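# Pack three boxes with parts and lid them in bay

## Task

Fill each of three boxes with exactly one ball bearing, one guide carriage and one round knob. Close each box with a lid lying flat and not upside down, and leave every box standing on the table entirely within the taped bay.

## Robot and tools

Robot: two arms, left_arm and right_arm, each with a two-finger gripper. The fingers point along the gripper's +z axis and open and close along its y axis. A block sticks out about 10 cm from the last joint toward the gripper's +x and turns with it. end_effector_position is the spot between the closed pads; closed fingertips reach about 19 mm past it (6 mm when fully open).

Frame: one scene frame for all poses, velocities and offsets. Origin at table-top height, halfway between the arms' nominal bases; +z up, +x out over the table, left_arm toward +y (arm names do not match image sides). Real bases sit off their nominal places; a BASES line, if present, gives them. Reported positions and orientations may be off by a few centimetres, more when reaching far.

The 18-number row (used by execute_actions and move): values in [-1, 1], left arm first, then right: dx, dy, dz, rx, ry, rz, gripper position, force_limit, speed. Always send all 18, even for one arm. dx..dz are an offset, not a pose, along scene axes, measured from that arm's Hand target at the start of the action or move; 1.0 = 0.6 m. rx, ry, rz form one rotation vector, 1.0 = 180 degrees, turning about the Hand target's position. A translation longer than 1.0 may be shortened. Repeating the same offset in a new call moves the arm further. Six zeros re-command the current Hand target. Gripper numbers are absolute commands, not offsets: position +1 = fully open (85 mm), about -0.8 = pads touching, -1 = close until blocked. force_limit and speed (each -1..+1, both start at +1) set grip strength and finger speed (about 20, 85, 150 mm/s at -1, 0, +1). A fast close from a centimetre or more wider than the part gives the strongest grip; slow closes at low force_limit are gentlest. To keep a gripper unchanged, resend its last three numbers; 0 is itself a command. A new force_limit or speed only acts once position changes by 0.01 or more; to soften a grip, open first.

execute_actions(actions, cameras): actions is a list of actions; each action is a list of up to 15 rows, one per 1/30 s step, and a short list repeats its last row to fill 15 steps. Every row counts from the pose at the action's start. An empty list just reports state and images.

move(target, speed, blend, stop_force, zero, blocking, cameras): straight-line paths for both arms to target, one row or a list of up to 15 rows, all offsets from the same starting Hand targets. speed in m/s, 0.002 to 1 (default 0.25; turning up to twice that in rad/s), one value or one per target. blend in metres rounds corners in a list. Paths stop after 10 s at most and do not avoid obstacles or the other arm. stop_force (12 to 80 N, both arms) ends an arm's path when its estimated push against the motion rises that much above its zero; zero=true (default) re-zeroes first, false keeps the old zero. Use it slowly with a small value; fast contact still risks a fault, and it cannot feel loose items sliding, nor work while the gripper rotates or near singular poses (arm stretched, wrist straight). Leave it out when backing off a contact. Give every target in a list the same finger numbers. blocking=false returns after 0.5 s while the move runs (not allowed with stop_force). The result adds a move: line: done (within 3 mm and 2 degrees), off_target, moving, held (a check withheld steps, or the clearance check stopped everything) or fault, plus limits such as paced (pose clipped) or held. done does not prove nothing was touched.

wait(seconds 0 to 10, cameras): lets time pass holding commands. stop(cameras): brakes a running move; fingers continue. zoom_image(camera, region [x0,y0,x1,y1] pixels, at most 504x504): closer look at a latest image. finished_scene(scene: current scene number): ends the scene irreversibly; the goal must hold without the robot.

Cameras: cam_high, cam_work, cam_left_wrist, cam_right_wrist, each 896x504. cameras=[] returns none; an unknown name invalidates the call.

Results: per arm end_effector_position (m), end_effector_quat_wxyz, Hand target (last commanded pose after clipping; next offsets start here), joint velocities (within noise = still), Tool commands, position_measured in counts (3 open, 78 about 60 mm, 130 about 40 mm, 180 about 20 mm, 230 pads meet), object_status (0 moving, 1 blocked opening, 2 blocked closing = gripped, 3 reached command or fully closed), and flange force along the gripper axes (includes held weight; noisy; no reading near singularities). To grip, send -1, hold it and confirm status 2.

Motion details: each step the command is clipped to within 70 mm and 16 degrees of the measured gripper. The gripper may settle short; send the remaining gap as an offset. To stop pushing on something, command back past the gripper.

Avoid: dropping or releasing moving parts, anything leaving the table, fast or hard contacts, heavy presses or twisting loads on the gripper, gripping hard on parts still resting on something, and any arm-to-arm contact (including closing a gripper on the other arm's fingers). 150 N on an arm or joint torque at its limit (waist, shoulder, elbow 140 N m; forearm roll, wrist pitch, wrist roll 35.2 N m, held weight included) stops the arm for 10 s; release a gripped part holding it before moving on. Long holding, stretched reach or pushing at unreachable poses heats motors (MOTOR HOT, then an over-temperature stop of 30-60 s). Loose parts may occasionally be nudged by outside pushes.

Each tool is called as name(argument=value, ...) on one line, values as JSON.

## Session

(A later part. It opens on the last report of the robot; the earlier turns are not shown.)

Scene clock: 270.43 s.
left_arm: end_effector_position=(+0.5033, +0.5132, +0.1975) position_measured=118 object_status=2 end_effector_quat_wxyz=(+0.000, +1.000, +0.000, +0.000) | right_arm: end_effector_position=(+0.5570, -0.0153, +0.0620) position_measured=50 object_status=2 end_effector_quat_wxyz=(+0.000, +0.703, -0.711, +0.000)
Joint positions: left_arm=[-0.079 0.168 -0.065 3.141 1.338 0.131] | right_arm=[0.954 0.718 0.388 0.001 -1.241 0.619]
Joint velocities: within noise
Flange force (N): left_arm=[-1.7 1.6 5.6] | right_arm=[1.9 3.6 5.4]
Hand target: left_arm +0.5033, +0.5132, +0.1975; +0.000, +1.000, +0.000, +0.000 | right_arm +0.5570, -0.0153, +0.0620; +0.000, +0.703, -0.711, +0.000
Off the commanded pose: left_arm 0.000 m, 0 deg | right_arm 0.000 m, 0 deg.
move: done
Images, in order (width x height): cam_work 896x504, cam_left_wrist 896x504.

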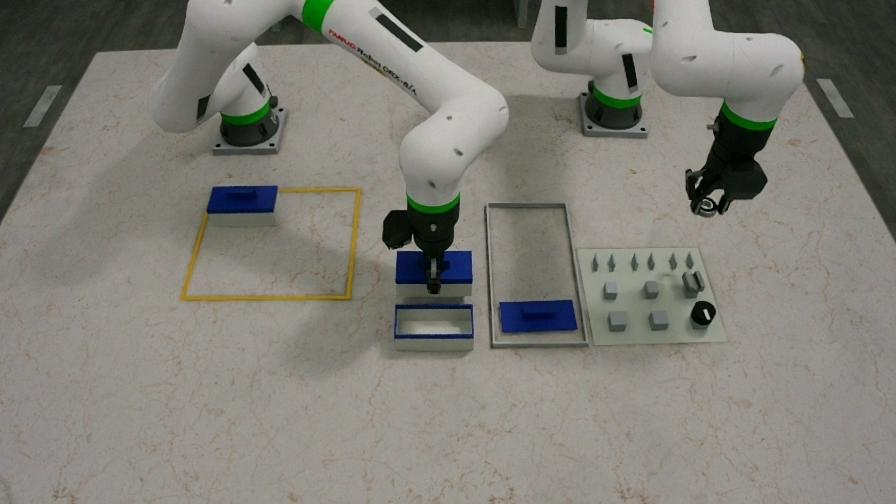

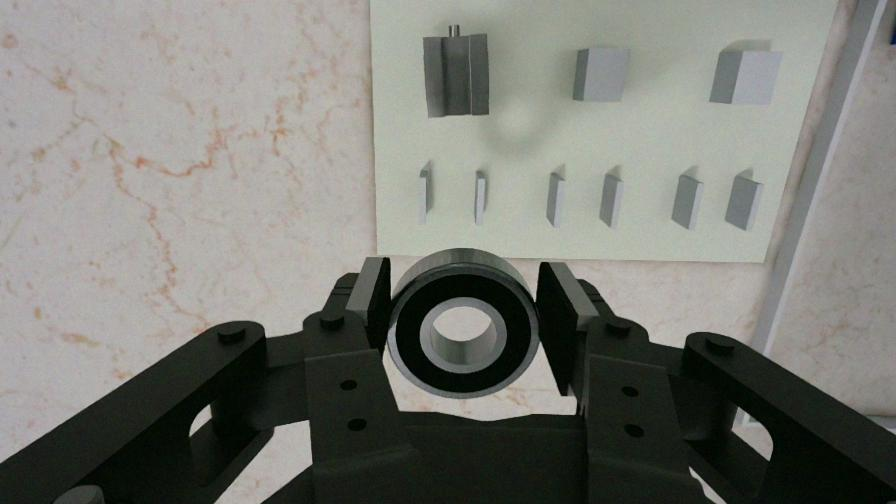

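move(target=[[0,0,0,0,0,0,-1,-0.4,-1,0,0,0.06,0,0,0,-1,-1,-1],[0,0,0,0,0,0,-1,-0.4,-1,-0.0825,-0.709,0.06,0,0,0.003,-1,-1,-1],[0,0,0,0,0,0,-1,-0.4,-1,-0.0825,-0.709,-0.01,0,0,0.003,-1,-1,-1]], speed=[0.1,0.18,0.08], cameras=["cam_high","cam_work"])

Scene clock: 274.33 s.
left_arm: end_effector_position=(+0.5033, +0.5132, +0.1975) position_measured=118 object_status=2 end_effector_quat_wxyz=(+0.000, +1.000, +0.000, +0.000) | right_arm: end_effector_position=(+0.5075, -0.4407, +0.0560) position_measured=50 object_status=2 end_effector_quat_wxyz=(+0.000, +0.707, -0.708, +0.000)
Joint positions: left_arm=[-0.079 0.168 -0.065 3.142 1.338 0.131] | right_arm=[0.4 0.197 -0.392 0.001 -0.982 1.182]
Joint velocities: within noise
Flange force (N): left_arm=[-2.1 1.8 5.6] | right_arm=[-1.9 1.1 5.9]
Hand target: left_arm +0.5033, +0.5132, +0.1975; +0.000, +1.000, +0.000, +0.000 | right_arm +0.5075, -0.4407, +0.0560; +0.000, +0.707, -0.708, +0.000
Off the commanded pose: left_arm 0.000 m, 0 deg | right_arm 0.000 m, 0 deg.
move: done
Images, in order (width x height): cam_high 896x504, cam_work 896x504.

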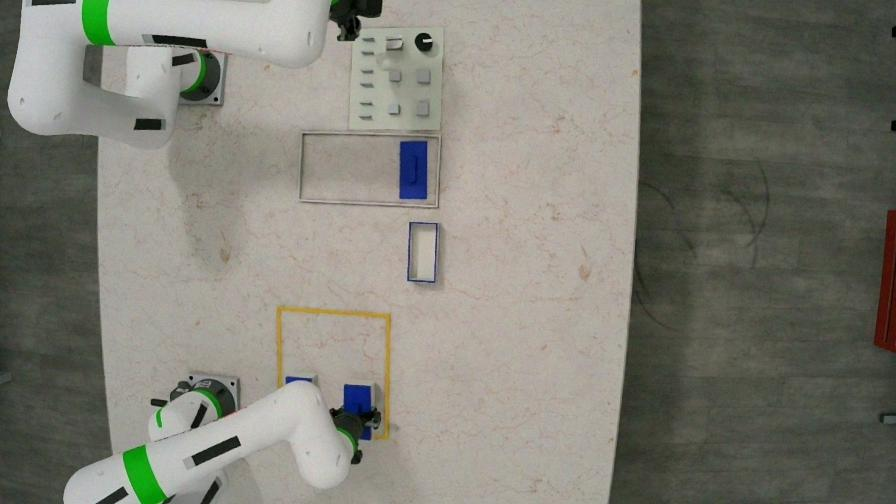

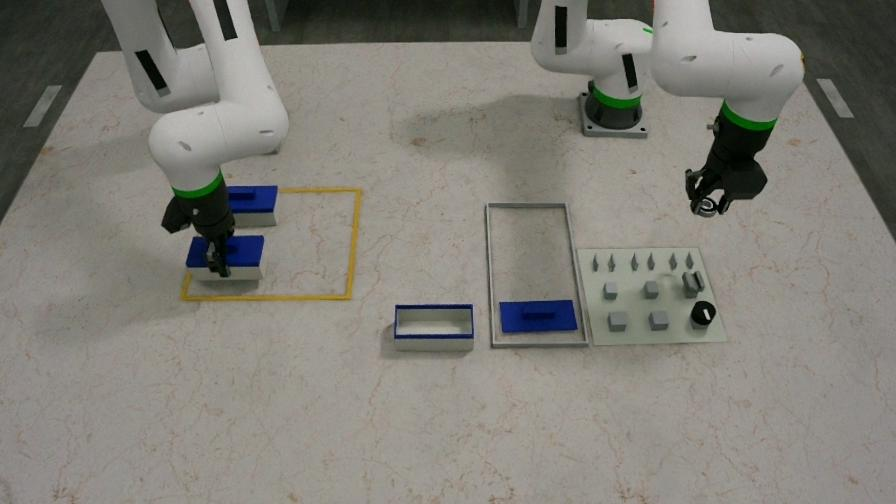

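move(target=[0,0,0,0,0,0,-1,-0.4,-1,0,0.02,-0.0388,0,0,0,-1,-1,-1], speed=0.04, cameras=["cam_high","cam_work"])

zoom_image(camera="cam_work", region=[140, 150, 400, 320])

zoom_image(camera="cam_high", region=[260, 290, 410, 450])

Scene clock: 275.57 s.
left_arm: end_effector_position=(+0.5033, +0.5132, +0.1975) position_measured=118 object_status=2 end_effector_quat_wxyz=(+0.000, +1.000, +0.000, +0.000) | right_arm: end_effector_position=(+0.5075, -0.4287, +0.0328) position_measured=50 object_status=2 end_effector_quat_wxyz=(+0.000, +0.707, -0.708, +0.000)
Joint positions: left_arm=[-0.079 0.168 -0.065 3.142 1.338 0.131] | right_arm=[0.426 0.235 -0.41 0.001 -0.925 1.157]
Joint velocities: within noise
Flange force (N): left_arm=[-1.9 1.4 5.9] | right_arm=[-1.8 1.0 5.8]
Hand target: left_arm +0.5033, +0.5132, +0.1975; +0.000, +1.000, +0.000, +0.000 | right_arm +0.5075, -0.4287, +0.0327; +0.000, +0.707, -0.708, +0.000
Off the commanded pose: left_arm 0.000 m, 0 deg | right_arm 0.000 m, 0 deg.
move: done
Images, in order (width x height): cam_high 896x504, cam_work 896x504.

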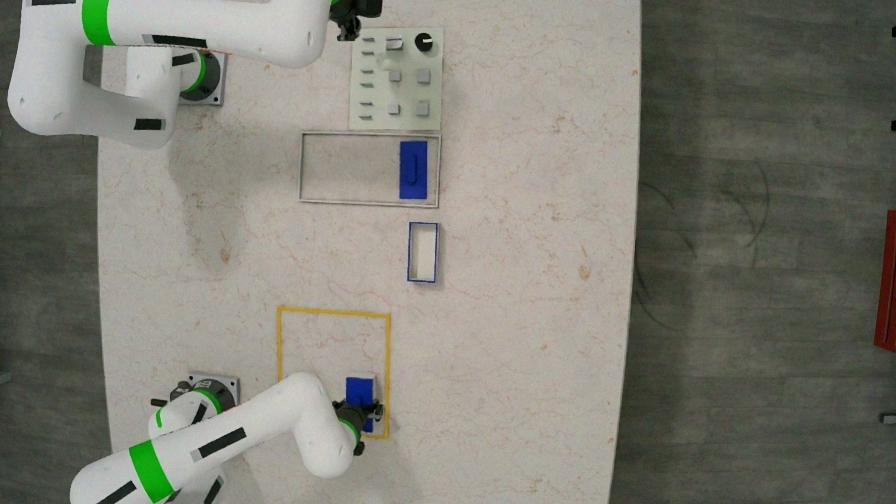

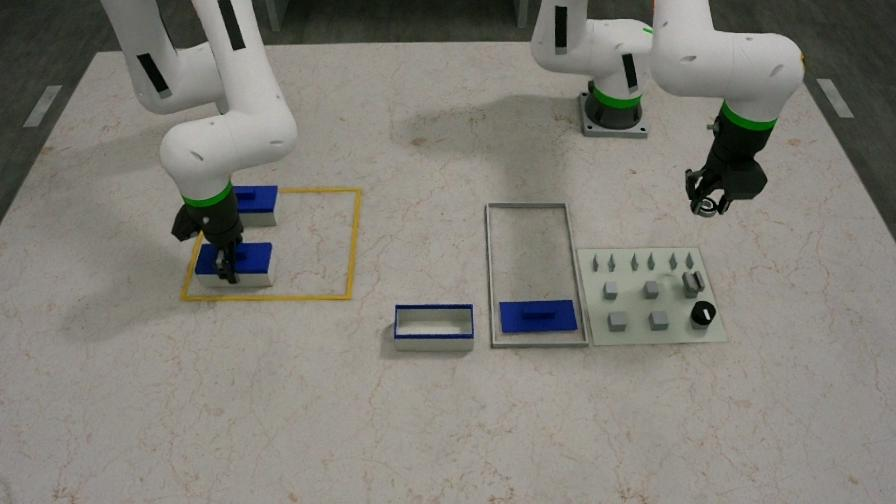

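Scaled by 1.938 from the camera's 896x504 image, which has a finer 1280x720 frame.

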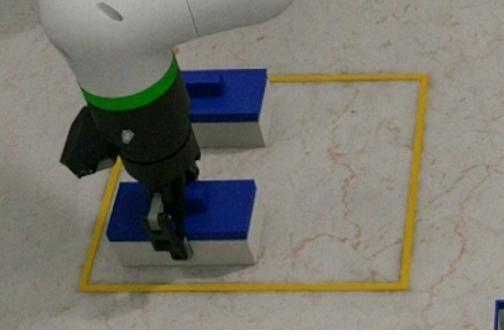

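Scaled by 3.150 from the camera's 896x504 image, which has a finer 1280x720 frame.

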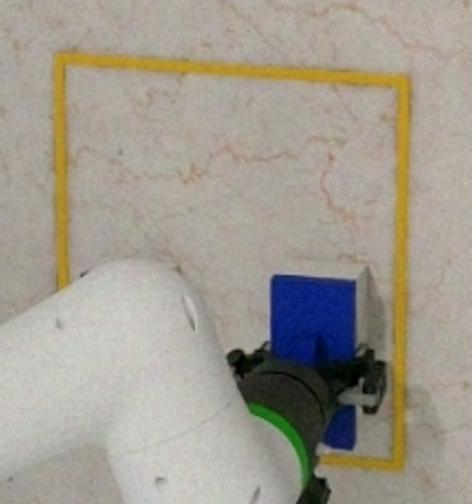

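move(target=[0,0,0,0,0,0,-1,-0.4,-1,0,0,-0.0027,0,0,0,-1,-1,-1], speed=0.01, cameras=[])

move(target=[[0,0,0,0,0,0,-1,-0.4,-1,0,0,0,0,0,0,0.9,-1,-1],[0,0,0,0,0,0,-1,-0.4,-1,0,0,0.2,0,0,0,0.9,-1,-1],[0,0,0,0,0,0,-1,-0.4,-1,-0.18,-0.07,0.397,0,0,0,0.9,-1,-1]], speed=[0.1,0.1,0.2], cameras=["cam_high","cam_work"])

zoom_image(camera="cam_work", region=[140, 150, 400, 320])

Scene clock: 276.50 s.
left_arm: end_effector_position=(+0.5033, +0.5132, +0.1975) position_measured=118 object_status=2 end_effector_quat_wxyz=(+0.000, +1.000, +0.000, +0.000) | right_arm: end_effector_position=(+0.5075, -0.4287, +0.0311) position_measured=50 object_status=2 end_effector_quat_wxyz=(+0.000, +0.707, -0.708, +0.000)
Joint positions: left_arm=[-0.079 0.168 -0.065 3.142 1.338 0.131] | right_arm=[0.426 0.238 -0.412 0.001 -0.921 1.157]
Joint velocities: within noise
Flange force (N): left_arm=[-1.6 1.8 4.9] | right_arm=[-4.8 3.9 0.7]
Hand target: left_arm +0.5033, +0.5132, +0.1975; +0.000, +1.000, +0.000, +0.000 | right_arm +0.5075, -0.4287, +0.0311; +0.000, +0.707, -0.708, +0.000
Off the commanded pose: left_arm 0.000 m, 0 deg | right_arm 0.000 m, 0 deg.
move: done
No camera images: "cameras" was empty.

Scene clock: 279.93 s.
left_arm: end_effector_position=(+0.5033, +0.5132, +0.1975) position_measured=118 object_status=2 end_effector_quat_wxyz=(+0.000, +1.000, +0.000, +0.000) | right_arm: end_effector_position=(+0.3995, -0.4707, +0.2693) position_measured=16 object_status=3 end_effector_quat_wxyz=(+0.000, +0.707, -0.708, +0.000)
Joint positions: left_arm=[-0.079 0.168 -0.065 3.142 1.338 0.131] | right_arm=[0.44 -0.267 -0.311 0.001 -1.527 1.143]
Joint velocities: within noise
Flange force (N): left_arm=[-1.9 1.8 5.6] | right_arm=[-2.8 -0.2 2.3]
Hand target: left_arm +0.5033, +0.5132, +0.1975; +0.000, +1.000, +0.000, +0.000 | right_arm +0.3995, -0.4707, +0.2693; +0.000, +0.707, -0.708, +0.000
Off the commanded pose: left_arm 0.000 m, 0 deg | right_arm 0.000 m, 0 deg.
move: done
Images, in order (width x height): cam_high 896x504, cam_work 896x504.

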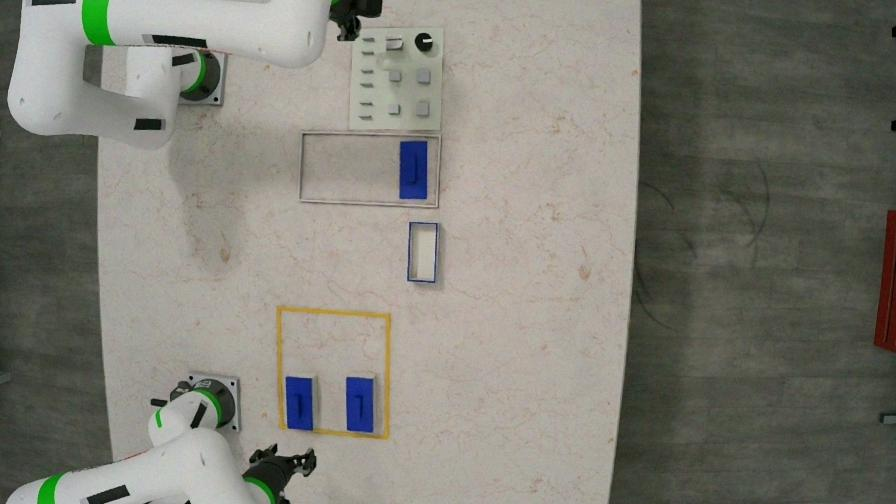

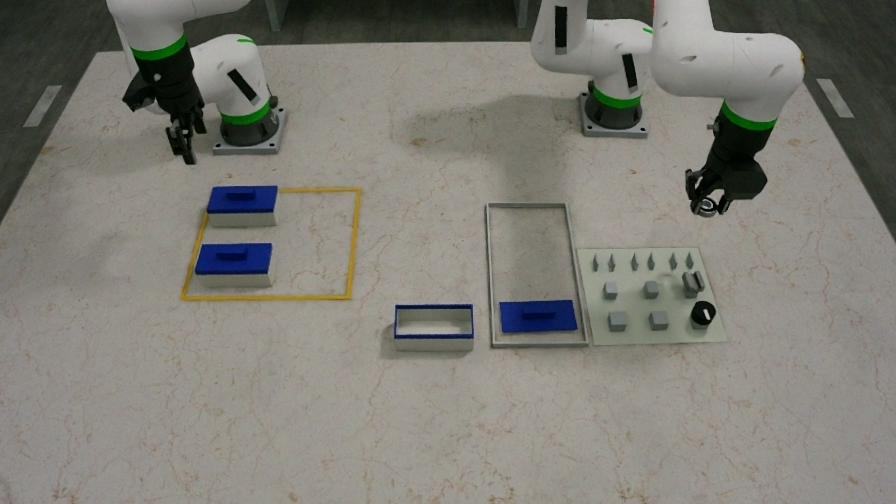

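Scaled by 1.938 from the camera's 896x504 image, which has a finer 1280x720 frame.

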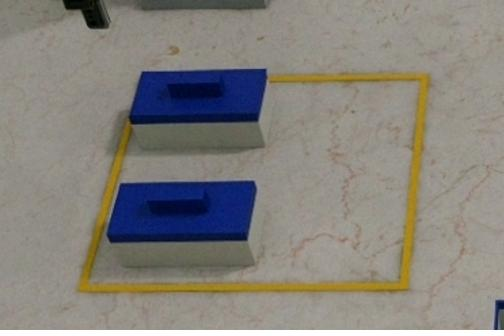

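move(target=[0.25,-0.858,0,0,0,0,-1,-0.4,-1,0,0,0,0,0,0,0.9,-1,-1], speed=0.2, cameras=["cam_left_wrist","cam_work"])

zoom_image(camera="cam_left_wrist", region=[200, 0, 700, 504])

Scene clock: 283.77 s.
left_arm: end_effector_position=(+0.6531, -0.0015, +0.1975) position_measured=118 object_status=2 end_effector_quat_wxyz=(+0.000, +1.000, +0.000, +0.000) | right_arm: end_effector_position=(+0.3995, -0.4707, +0.2693) position_measured=16 object_status=3 end_effector_quat_wxyz=(+0.000, +0.707, -0.708, +0.000)
Joint positions: left_arm=[-0.719 1.102 1.384 3.141 1.852 0.77] | right_arm=[0.44 -0.267 -0.311 0.001 -1.527 1.143]
Joint velocities: within noise
Flange force (N): left_arm=no reading | right_arm=[-3.5 1.2 3.2]
Hand target: left_arm +0.6533, -0.0016, +0.1975; +0.000, +1.000, +0.000, +0.000 | right_arm +0.3995, -0.4707, +0.2693; +0.000, +0.707, -0.708, +0.000
Off the commanded pose: left_arm 0.000 m, 0 deg | right_arm 0.000 m, 0 deg.
move: done
Images, in order (width x height): cam_work 896x504, cam_left_wrist 896x504.

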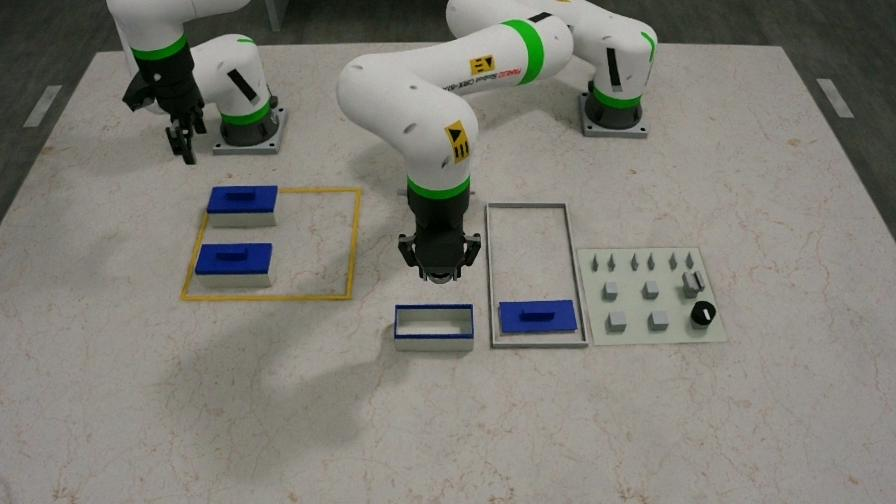

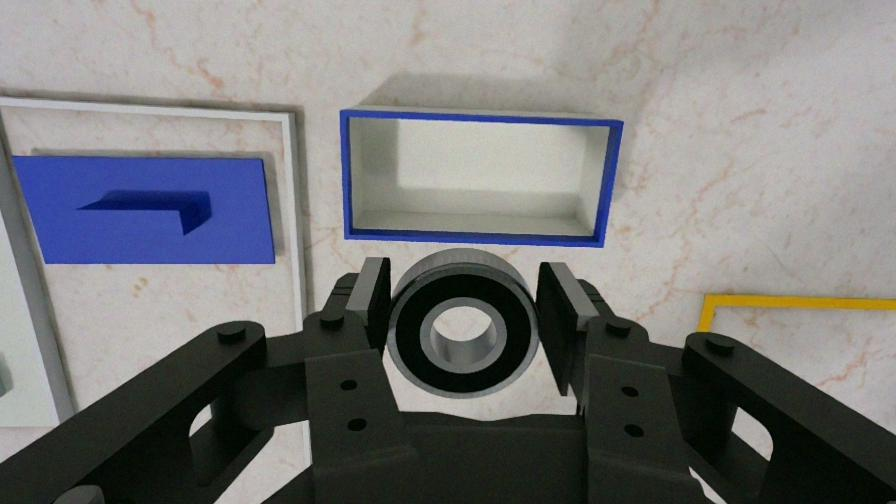

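Scaled by 1.000.

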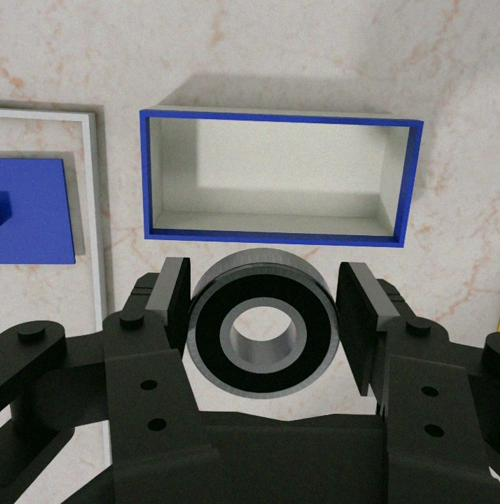

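move(target=[[0.0075,0.0092,0,0,0,-0.004,-1,-0.4,-1,0,0,0,0,0,0,0.9,-1,-1],[0.0075,0.0092,-0.17,0,0,-0.004,-1,-0.4,-1,0,0,0,0,0,0,0.9,-1,-1]], speed=0.12, cameras=["cam_left_wrist"])

zoom_image(camera="cam_work", region=[340, 180, 540, 380])

Scene clock: 285.47 s.
left_arm: end_effector_position=(+0.6578, +0.0039, +0.0956) position_measured=118 object_status=2 end_effector_quat_wxyz=(+0.000, +1.000, -0.006, +0.000) | right_arm: end_effector_position=(+0.3995, -0.4707, +0.2693) position_measured=16 object_status=3 end_effector_quat_wxyz=(+0.000, +0.707, -0.708, +0.000)
Joint positions: left_arm=[-0.71 1.023 0.998 3.142 1.546 0.748] | right_arm=[0.44 -0.267 -0.311 0.001 -1.527 1.143]
Joint velocities: within noise
Flange force (N): left_arm=no reading | right_arm=[-3.0 0.2 1.8]
Hand target: left_arm +0.6578, +0.0039, +0.0955; +0.000, +1.000, -0.006, +0.000 | right_arm +0.3995, -0.4707, +0.2693; +0.000, +0.707, -0.708, +0.000
Off the commanded pose: left_arm 0.000 m, 0 deg | right_arm 0.000 m, 0 deg.
move: done
Images, in order (width x height): cam_left_wrist 896x504.

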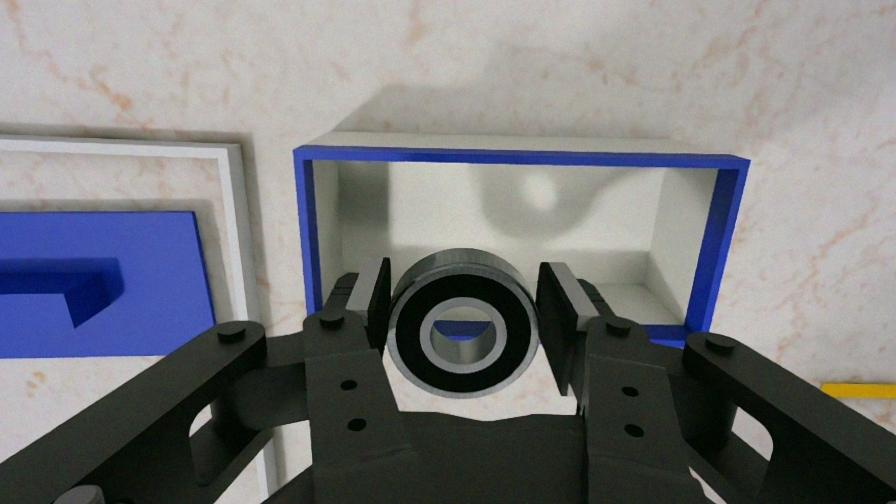

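This scene's latest camera images include none from cam_work. They are from: cam_left_wrist. cam_work's image comes with the result of a call that names it in "cameras".

wait(seconds=0.1, cameras=["cam_work","cam_left_wrist","cam_high"])

zoom_image(camera="cam_work", region=[340, 180, 540, 380])

Scene clock: 287.07 s.
left_arm: end_effector_position=(+0.6578, +0.0039, +0.0956) position_measured=118 object_status=2 end_effector_quat_wxyz=(+0.000, +1.000, -0.006, +0.000) | right_arm: end_effector_position=(+0.3995, -0.4707, +0.2693) position_measured=16 object_status=3 end_effector_quat_wxyz=(+0.000, +0.707, -0.708, +0.000)
Joint positions: left_arm=[-0.71 1.023 0.998 3.142 1.546 0.748] | right_arm=[0.44 -0.267 -0.311 0.001 -1.527 1.143]
Joint velocities: within noise
Flange force (N): left_arm=no reading | right_arm=[-2.6 -0.3 2.4]
Hand target: left_arm +0.6578, +0.0039, +0.0955; +0.000, +1.000, -0.006, +0.000 | right_arm +0.3995, -0.4707, +0.2693; +0.000, +0.707, -0.708, +0.000
Tool commands: left_gripper/position=-1.0 left_gripper/force_limit=-0.4 left_gripper/speed=-1.0 right_gripper/position=+0.9 right_gripper/force_limit=-1.0 right_gripper/speed=-1.0
Off the commanded pose: left_arm 0.000 m, 0 deg | right_arm 0.000 m, 0 deg.
wait: 0.10 s; at rest from the start
Images, in order (width x height): cam_high 896x504, cam_work 896x504, cam_left_wrist 896x504.

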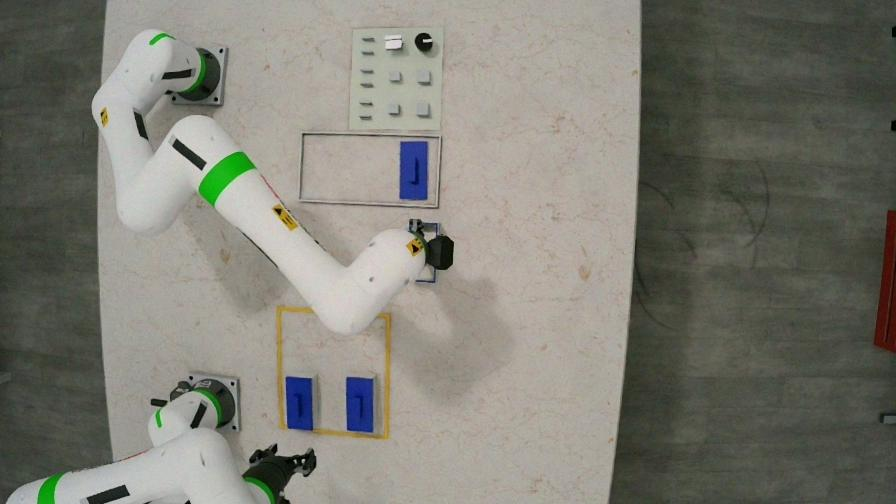

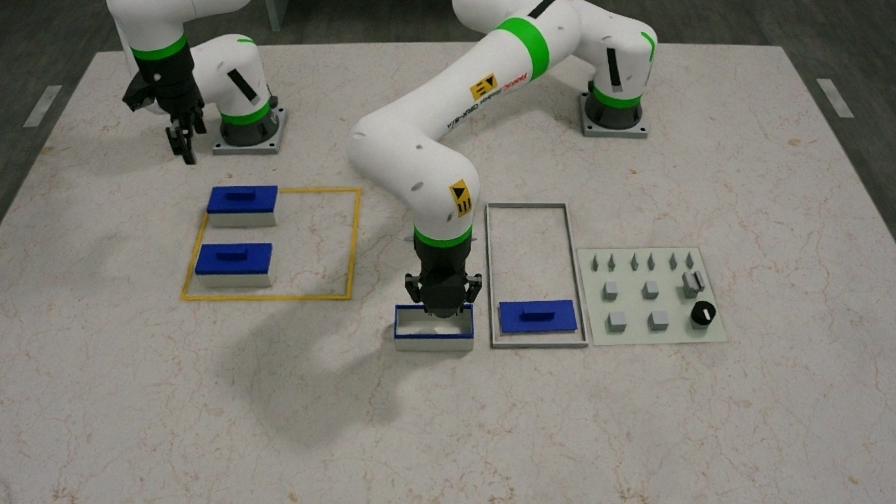

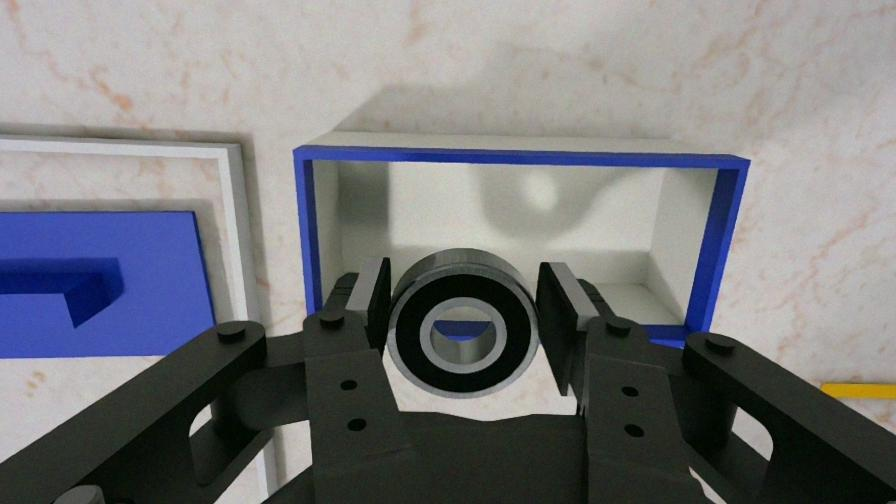

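Scaled by 2.520 from the camera's 896x504 image, which has a finer 1280x720 frame.

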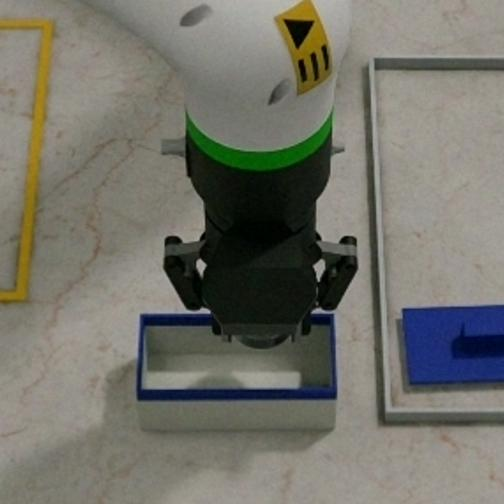

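move(target=[0.0137,0.001,0,0,0,-0.001,-1,-0.4,-1,0,0,0,0,0,0,0.9,-1,-1], speed=0.08, cameras=["cam_work","cam_left_wrist","cam_high"])

zoom_image(camera="cam_work", region=[340, 180, 540, 380])

Scene clock: 288.70 s.
left_arm: end_effector_position=(+0.6660, +0.0045, +0.0956) position_measured=118 object_status=2 end_effector_quat_wxyz=(+0.000, +1.000, -0.008, +0.000) | right_arm: end_effector_position=(+0.3995, -0.4707, +0.2693) position_measured=16 object_status=3 end_effector_quat_wxyz=(+0.000, +0.707, -0.708, +0.000)
Joint positions: left_arm=[-0.702 1.054 1.055 3.142 1.572 0.738] | right_arm=[0.44 -0.267 -0.311 0.001 -1.527 1.143]
Joint velocities: within noise
Flange force (N): left_arm=no reading | right_arm=[-2.7 0.6 2.7]
Hand target: left_arm +0.6660, +0.0045, +0.0955; +0.000, +1.000, -0.008, +0.000 | right_arm +0.3995, -0.4707, +0.2693; +0.000, +0.707, -0.708, +0.000
Off the commanded pose: left_arm 0.000 m, 0 deg | right_arm 0.000 m, 0 deg.
move: done
Images, in order (width x height): cam_high 896x504, cam_work 896x504, cam_left_wrist 896x504.

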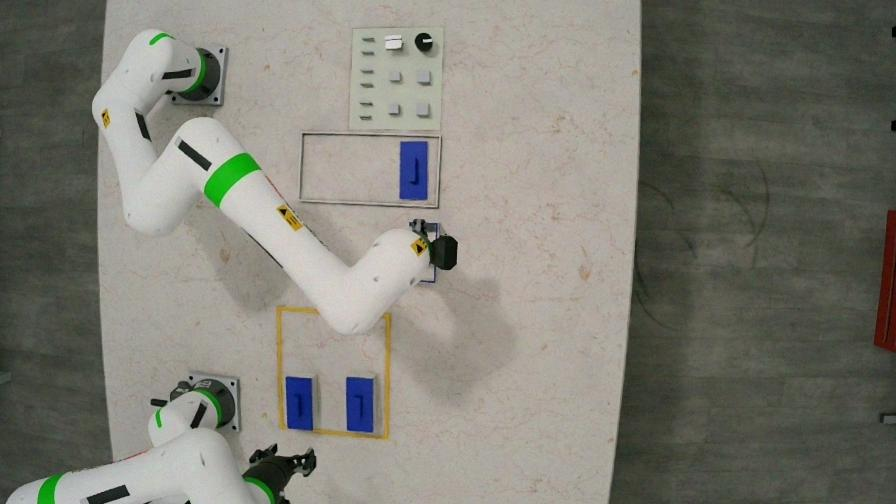

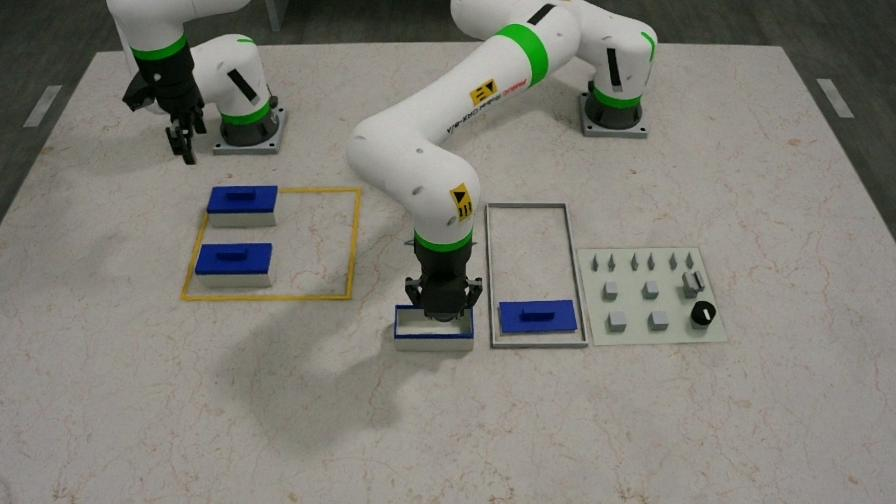

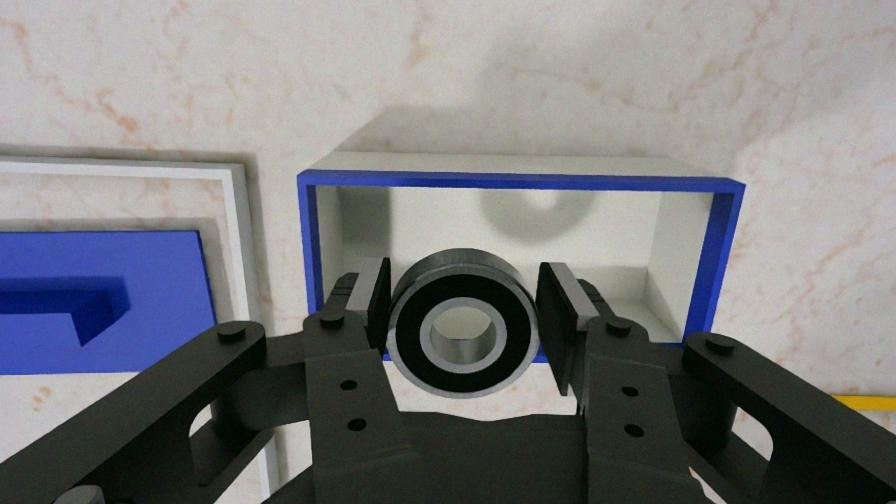

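Scaled by 2.520 from the camera's 896x504 image, which has a finer 1280x720 frame.

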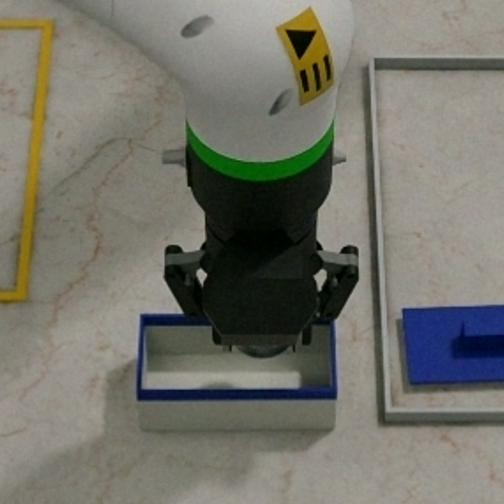

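move(target=[0.001,0,-0.088,0,0,0,-1,-0.4,-1,0,0,0,0,0,0,0.9,-1,-1], speed=0.08, cameras=["cam_work","cam_left_wrist"])

zoom_image(camera="cam_work", region=[340, 180, 540, 380])

Scene clock: 290.50 s.
left_arm: end_effector_position=(+0.6666, +0.0045, +0.0428) position_measured=118 object_status=2 end_effector_quat_wxyz=(+0.000, +1.000, -0.008, +0.000) | right_arm: end_effector_position=(+0.3995, -0.4707, +0.2693) position_measured=16 object_status=3 end_effector_quat_wxyz=(+0.000, +0.707, -0.708, +0.000)
Joint positions: left_arm=[-0.701 1.069 0.96 3.142 1.462 0.737] | right_arm=[0.44 -0.267 -0.311 0.001 -1.527 1.143]
Joint velocities: within noise
Flange force (N): left_arm=no reading | right_arm=[-3.2 -0.7 1.8]
Hand target: left_arm +0.6666, +0.0045, +0.0427; +0.000, +1.000, -0.008, +0.000 | right_arm +0.3995, -0.4707, +0.2693; +0.000, +0.707, -0.708, +0.000
Off the commanded pose: left_arm 0.000 m, 0 deg | right_arm 0.000 m, 0 deg.
move: done
Images, in order (width x height): cam_work 896x504, cam_left_wrist 896x504.

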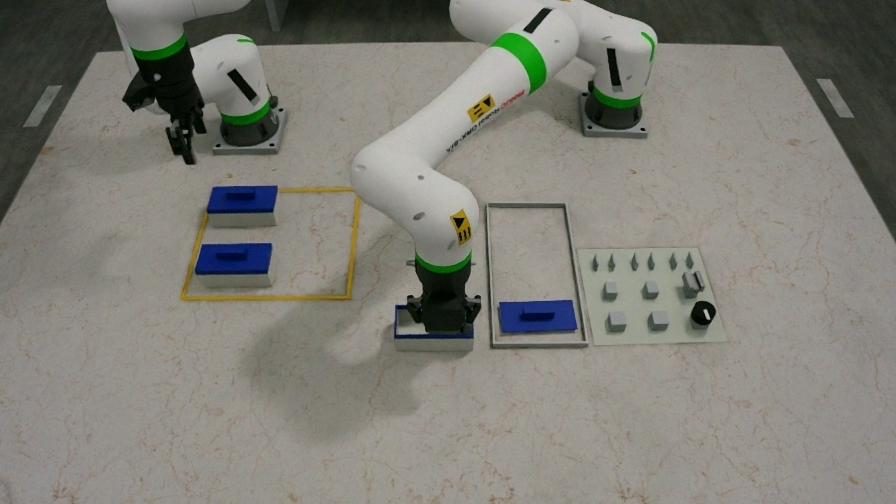

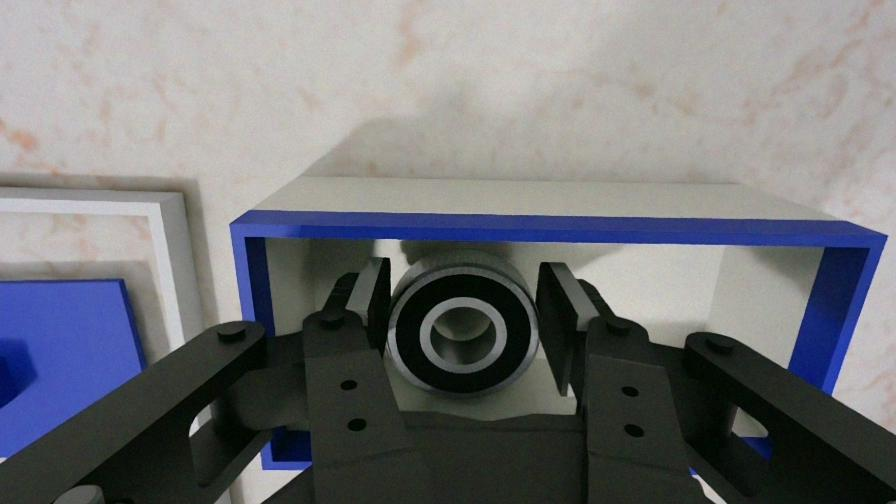

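Scaled by 2.520 from the camera's 896x504 image, which has a finer 1280x720 frame.

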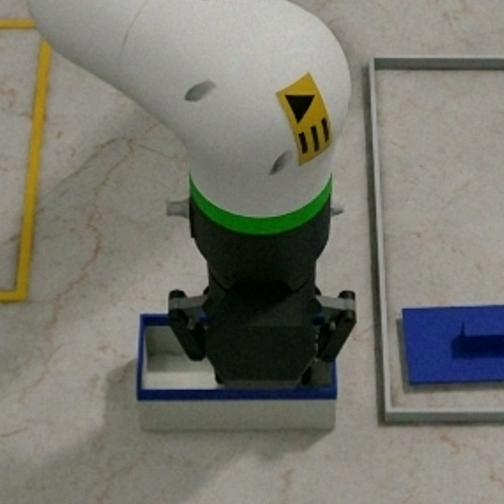

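move(target=[-0.002,0,-0.035,0,0,0,-1,-0.4,-1,0,0,0,0,0,0,0.9,-1,-1], speed=0.012, stop_force=12, cameras=["cam_left_wrist"])

stop_force needs force readings from the last 0.2 s for each arm that does not count as still, and left_arm is near a pose where its force cannot be read; nothing of the call was run
Scene clock: 292.47 s.
left_arm: end_effector_position=(+0.6666, +0.0045, +0.0427) position_measured=118 object_status=2 end_effector_quat_wxyz=(+0.000, +1.000, -0.008, +0.000) | right_arm: end_effector_position=(+0.3995, -0.4707, +0.2693) position_measured=16 object_status=3 end_effector_quat_wxyz=(+0.000, +0.707, -0.708, +0.000)
Joint positions: left_arm=[-0.701 1.069 0.96 3.142 1.462 0.737] | right_arm=[0.44 -0.267 -0.311 0.001 -1.527 1.143]
Joint velocities: within noise
Flange force (N): left_arm=no reading | right_arm=[-3.3 0.2 2.2]
Hand target: left_arm +0.6666, +0.0045, +0.0427; +0.000, +1.000, -0.008, +0.000 | right_arm +0.3995, -0.4707, +0.2693; +0.000, +0.707, -0.708, +0.000
Tool commands: left_gripper/position=-1.0 left_gripper/force_limit=-0.4 left_gripper/speed=-1.0 right_gripper/position=+0.9 right_gripper/force_limit=-1.0 right_gripper/speed=-1.0
Off the commanded pose: left_arm 0.000 m, 0 deg | right_arm 0.000 m, 0 deg.

move(target=[[0,0,0.23,0,0,0,-1,-0.4,-1,0,0,0,0,0,0,1,-1,-1],[-0.25,0.6,0.26,0,0,0.0045,-1,-0.4,-1,0,0,0,0,0,0,1,-1,-1],[-0.25,0.6,0.26,0,0,0.0045,-1,-0.4,-1,0.446,0.759,-0.13,0,0,-0.007,1,-1,-1]], speed=[0.12,0.2,0.2], cameras=["cam_right_wrist","cam_work"])

Scene clock: 300.00 s.
left_arm: end_effector_position=(+0.5166, +0.3645, +0.1987) position_measured=118 object_status=2 end_effector_quat_wxyz=(+0.000, +1.000, -0.001, +0.000) | right_arm: end_effector_position=(+0.6671, -0.0153, +0.1913) position_measured=3 object_status=3 end_effector_quat_wxyz=(+0.000, +0.699, -0.715, +0.000)
Joint positions: left_arm=[-0.362 0.206 -0.017 3.142 1.348 0.412] | right_arm=[0.836 0.966 1.118 0.001 -1.724 0.725]
Joint velocities: within noise
Flange force (N): left_arm=[-2.0 1.0 5.7] | right_arm=no reading
Hand target: left_arm +0.5166, +0.3645, +0.1987; +0.000, +1.000, -0.001, +0.000 | right_arm +0.6671, -0.0153, +0.1913; +0.000, +0.699, -0.715, +0.000
Off the commanded pose: left_arm 0.000 m, 0 deg | right_arm 0.000 m, 0 deg.
move: done
Images, in order (width x height): cam_work 896x504, cam_right_wrist 896x504.

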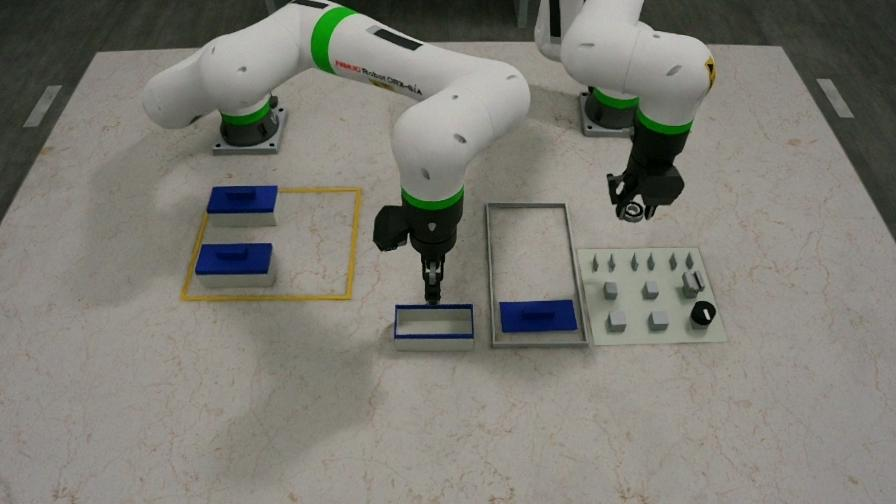

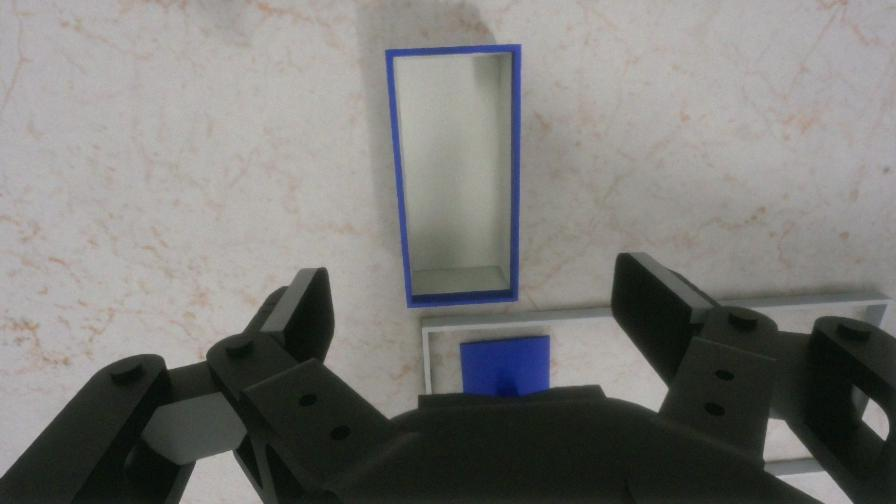

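move(target=[[0,0,0,0,0,0,-1,-0.4,-1,0,0,-0.18,0,0,0.003,1,-1,-1]], speed=0.12, cameras=["cam_right_wrist","cam_work"])

zoom_image(camera="cam_work", region=[340, 180, 540, 380])

Scene clock: 301.63 s.
left_arm: end_effector_position=(+0.5166, +0.3645, +0.1987) position_measured=118 object_status=2 end_effector_quat_wxyz=(+0.000, +1.000, -0.001, +0.000) | right_arm: end_effector_position=(+0.6671, -0.0154, +0.0833) position_measured=3 object_status=3 end_effector_quat_wxyz=(+0.000, +0.702, -0.712, +0.000)
Joint positions: left_arm=[-0.362 0.206 -0.017 3.142 1.348 0.412] | right_arm=[0.836 0.955 0.847 0.001 -1.463 0.734]
Joint velocities: within noise
Flange force (N): left_arm=[-2.7 1.2 5.8] | right_arm=[0.2 1.9 0.5]
Hand target: left_arm +0.5166, +0.3645, +0.1987; +0.000, +1.000, -0.001, +0.000 | right_arm +0.6671, -0.0153, +0.0833; +0.000, +0.702, -0.712, +0.000
Off the commanded pose: left_arm 0.000 m, 0 deg | right_arm 0.000 m, 0 deg.
move: done
Images, in order (width x height): cam_work 896x504, cam_right_wrist 896x504.

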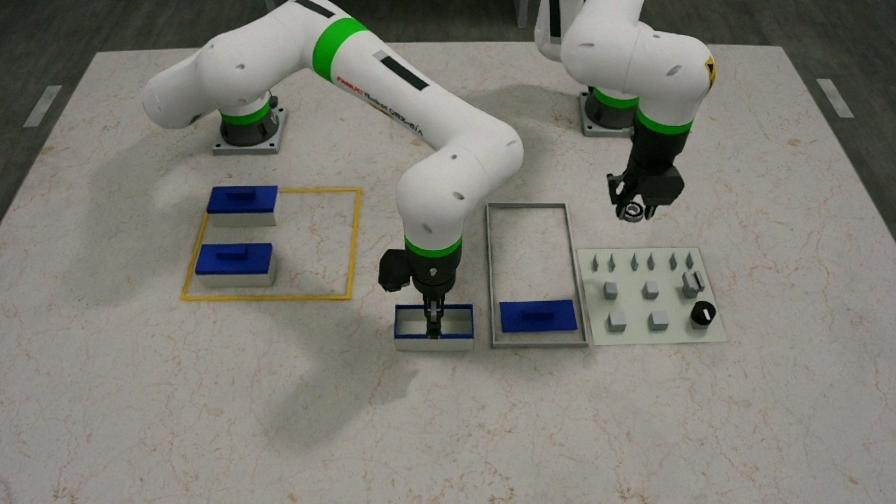

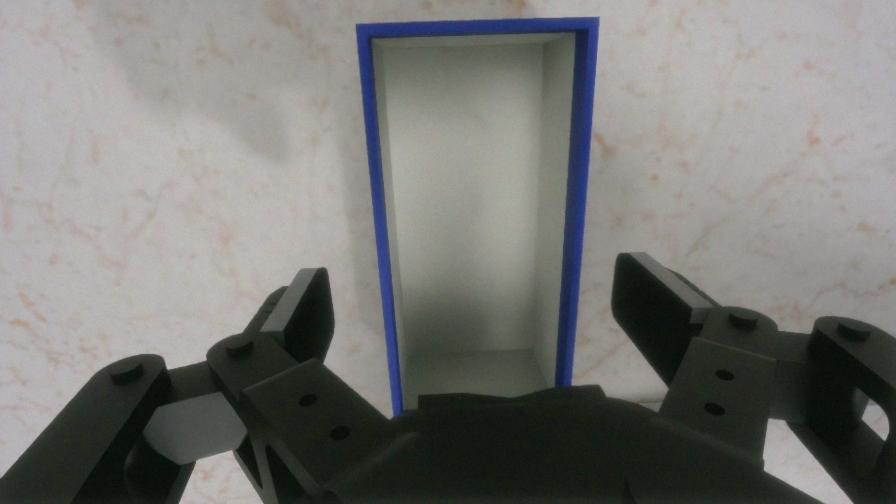

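Scaled by 2.520 from the camera's 896x504 image, which has a finer 1280x720 frame.

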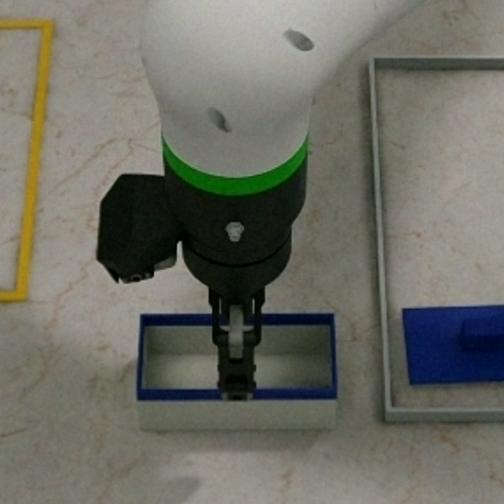

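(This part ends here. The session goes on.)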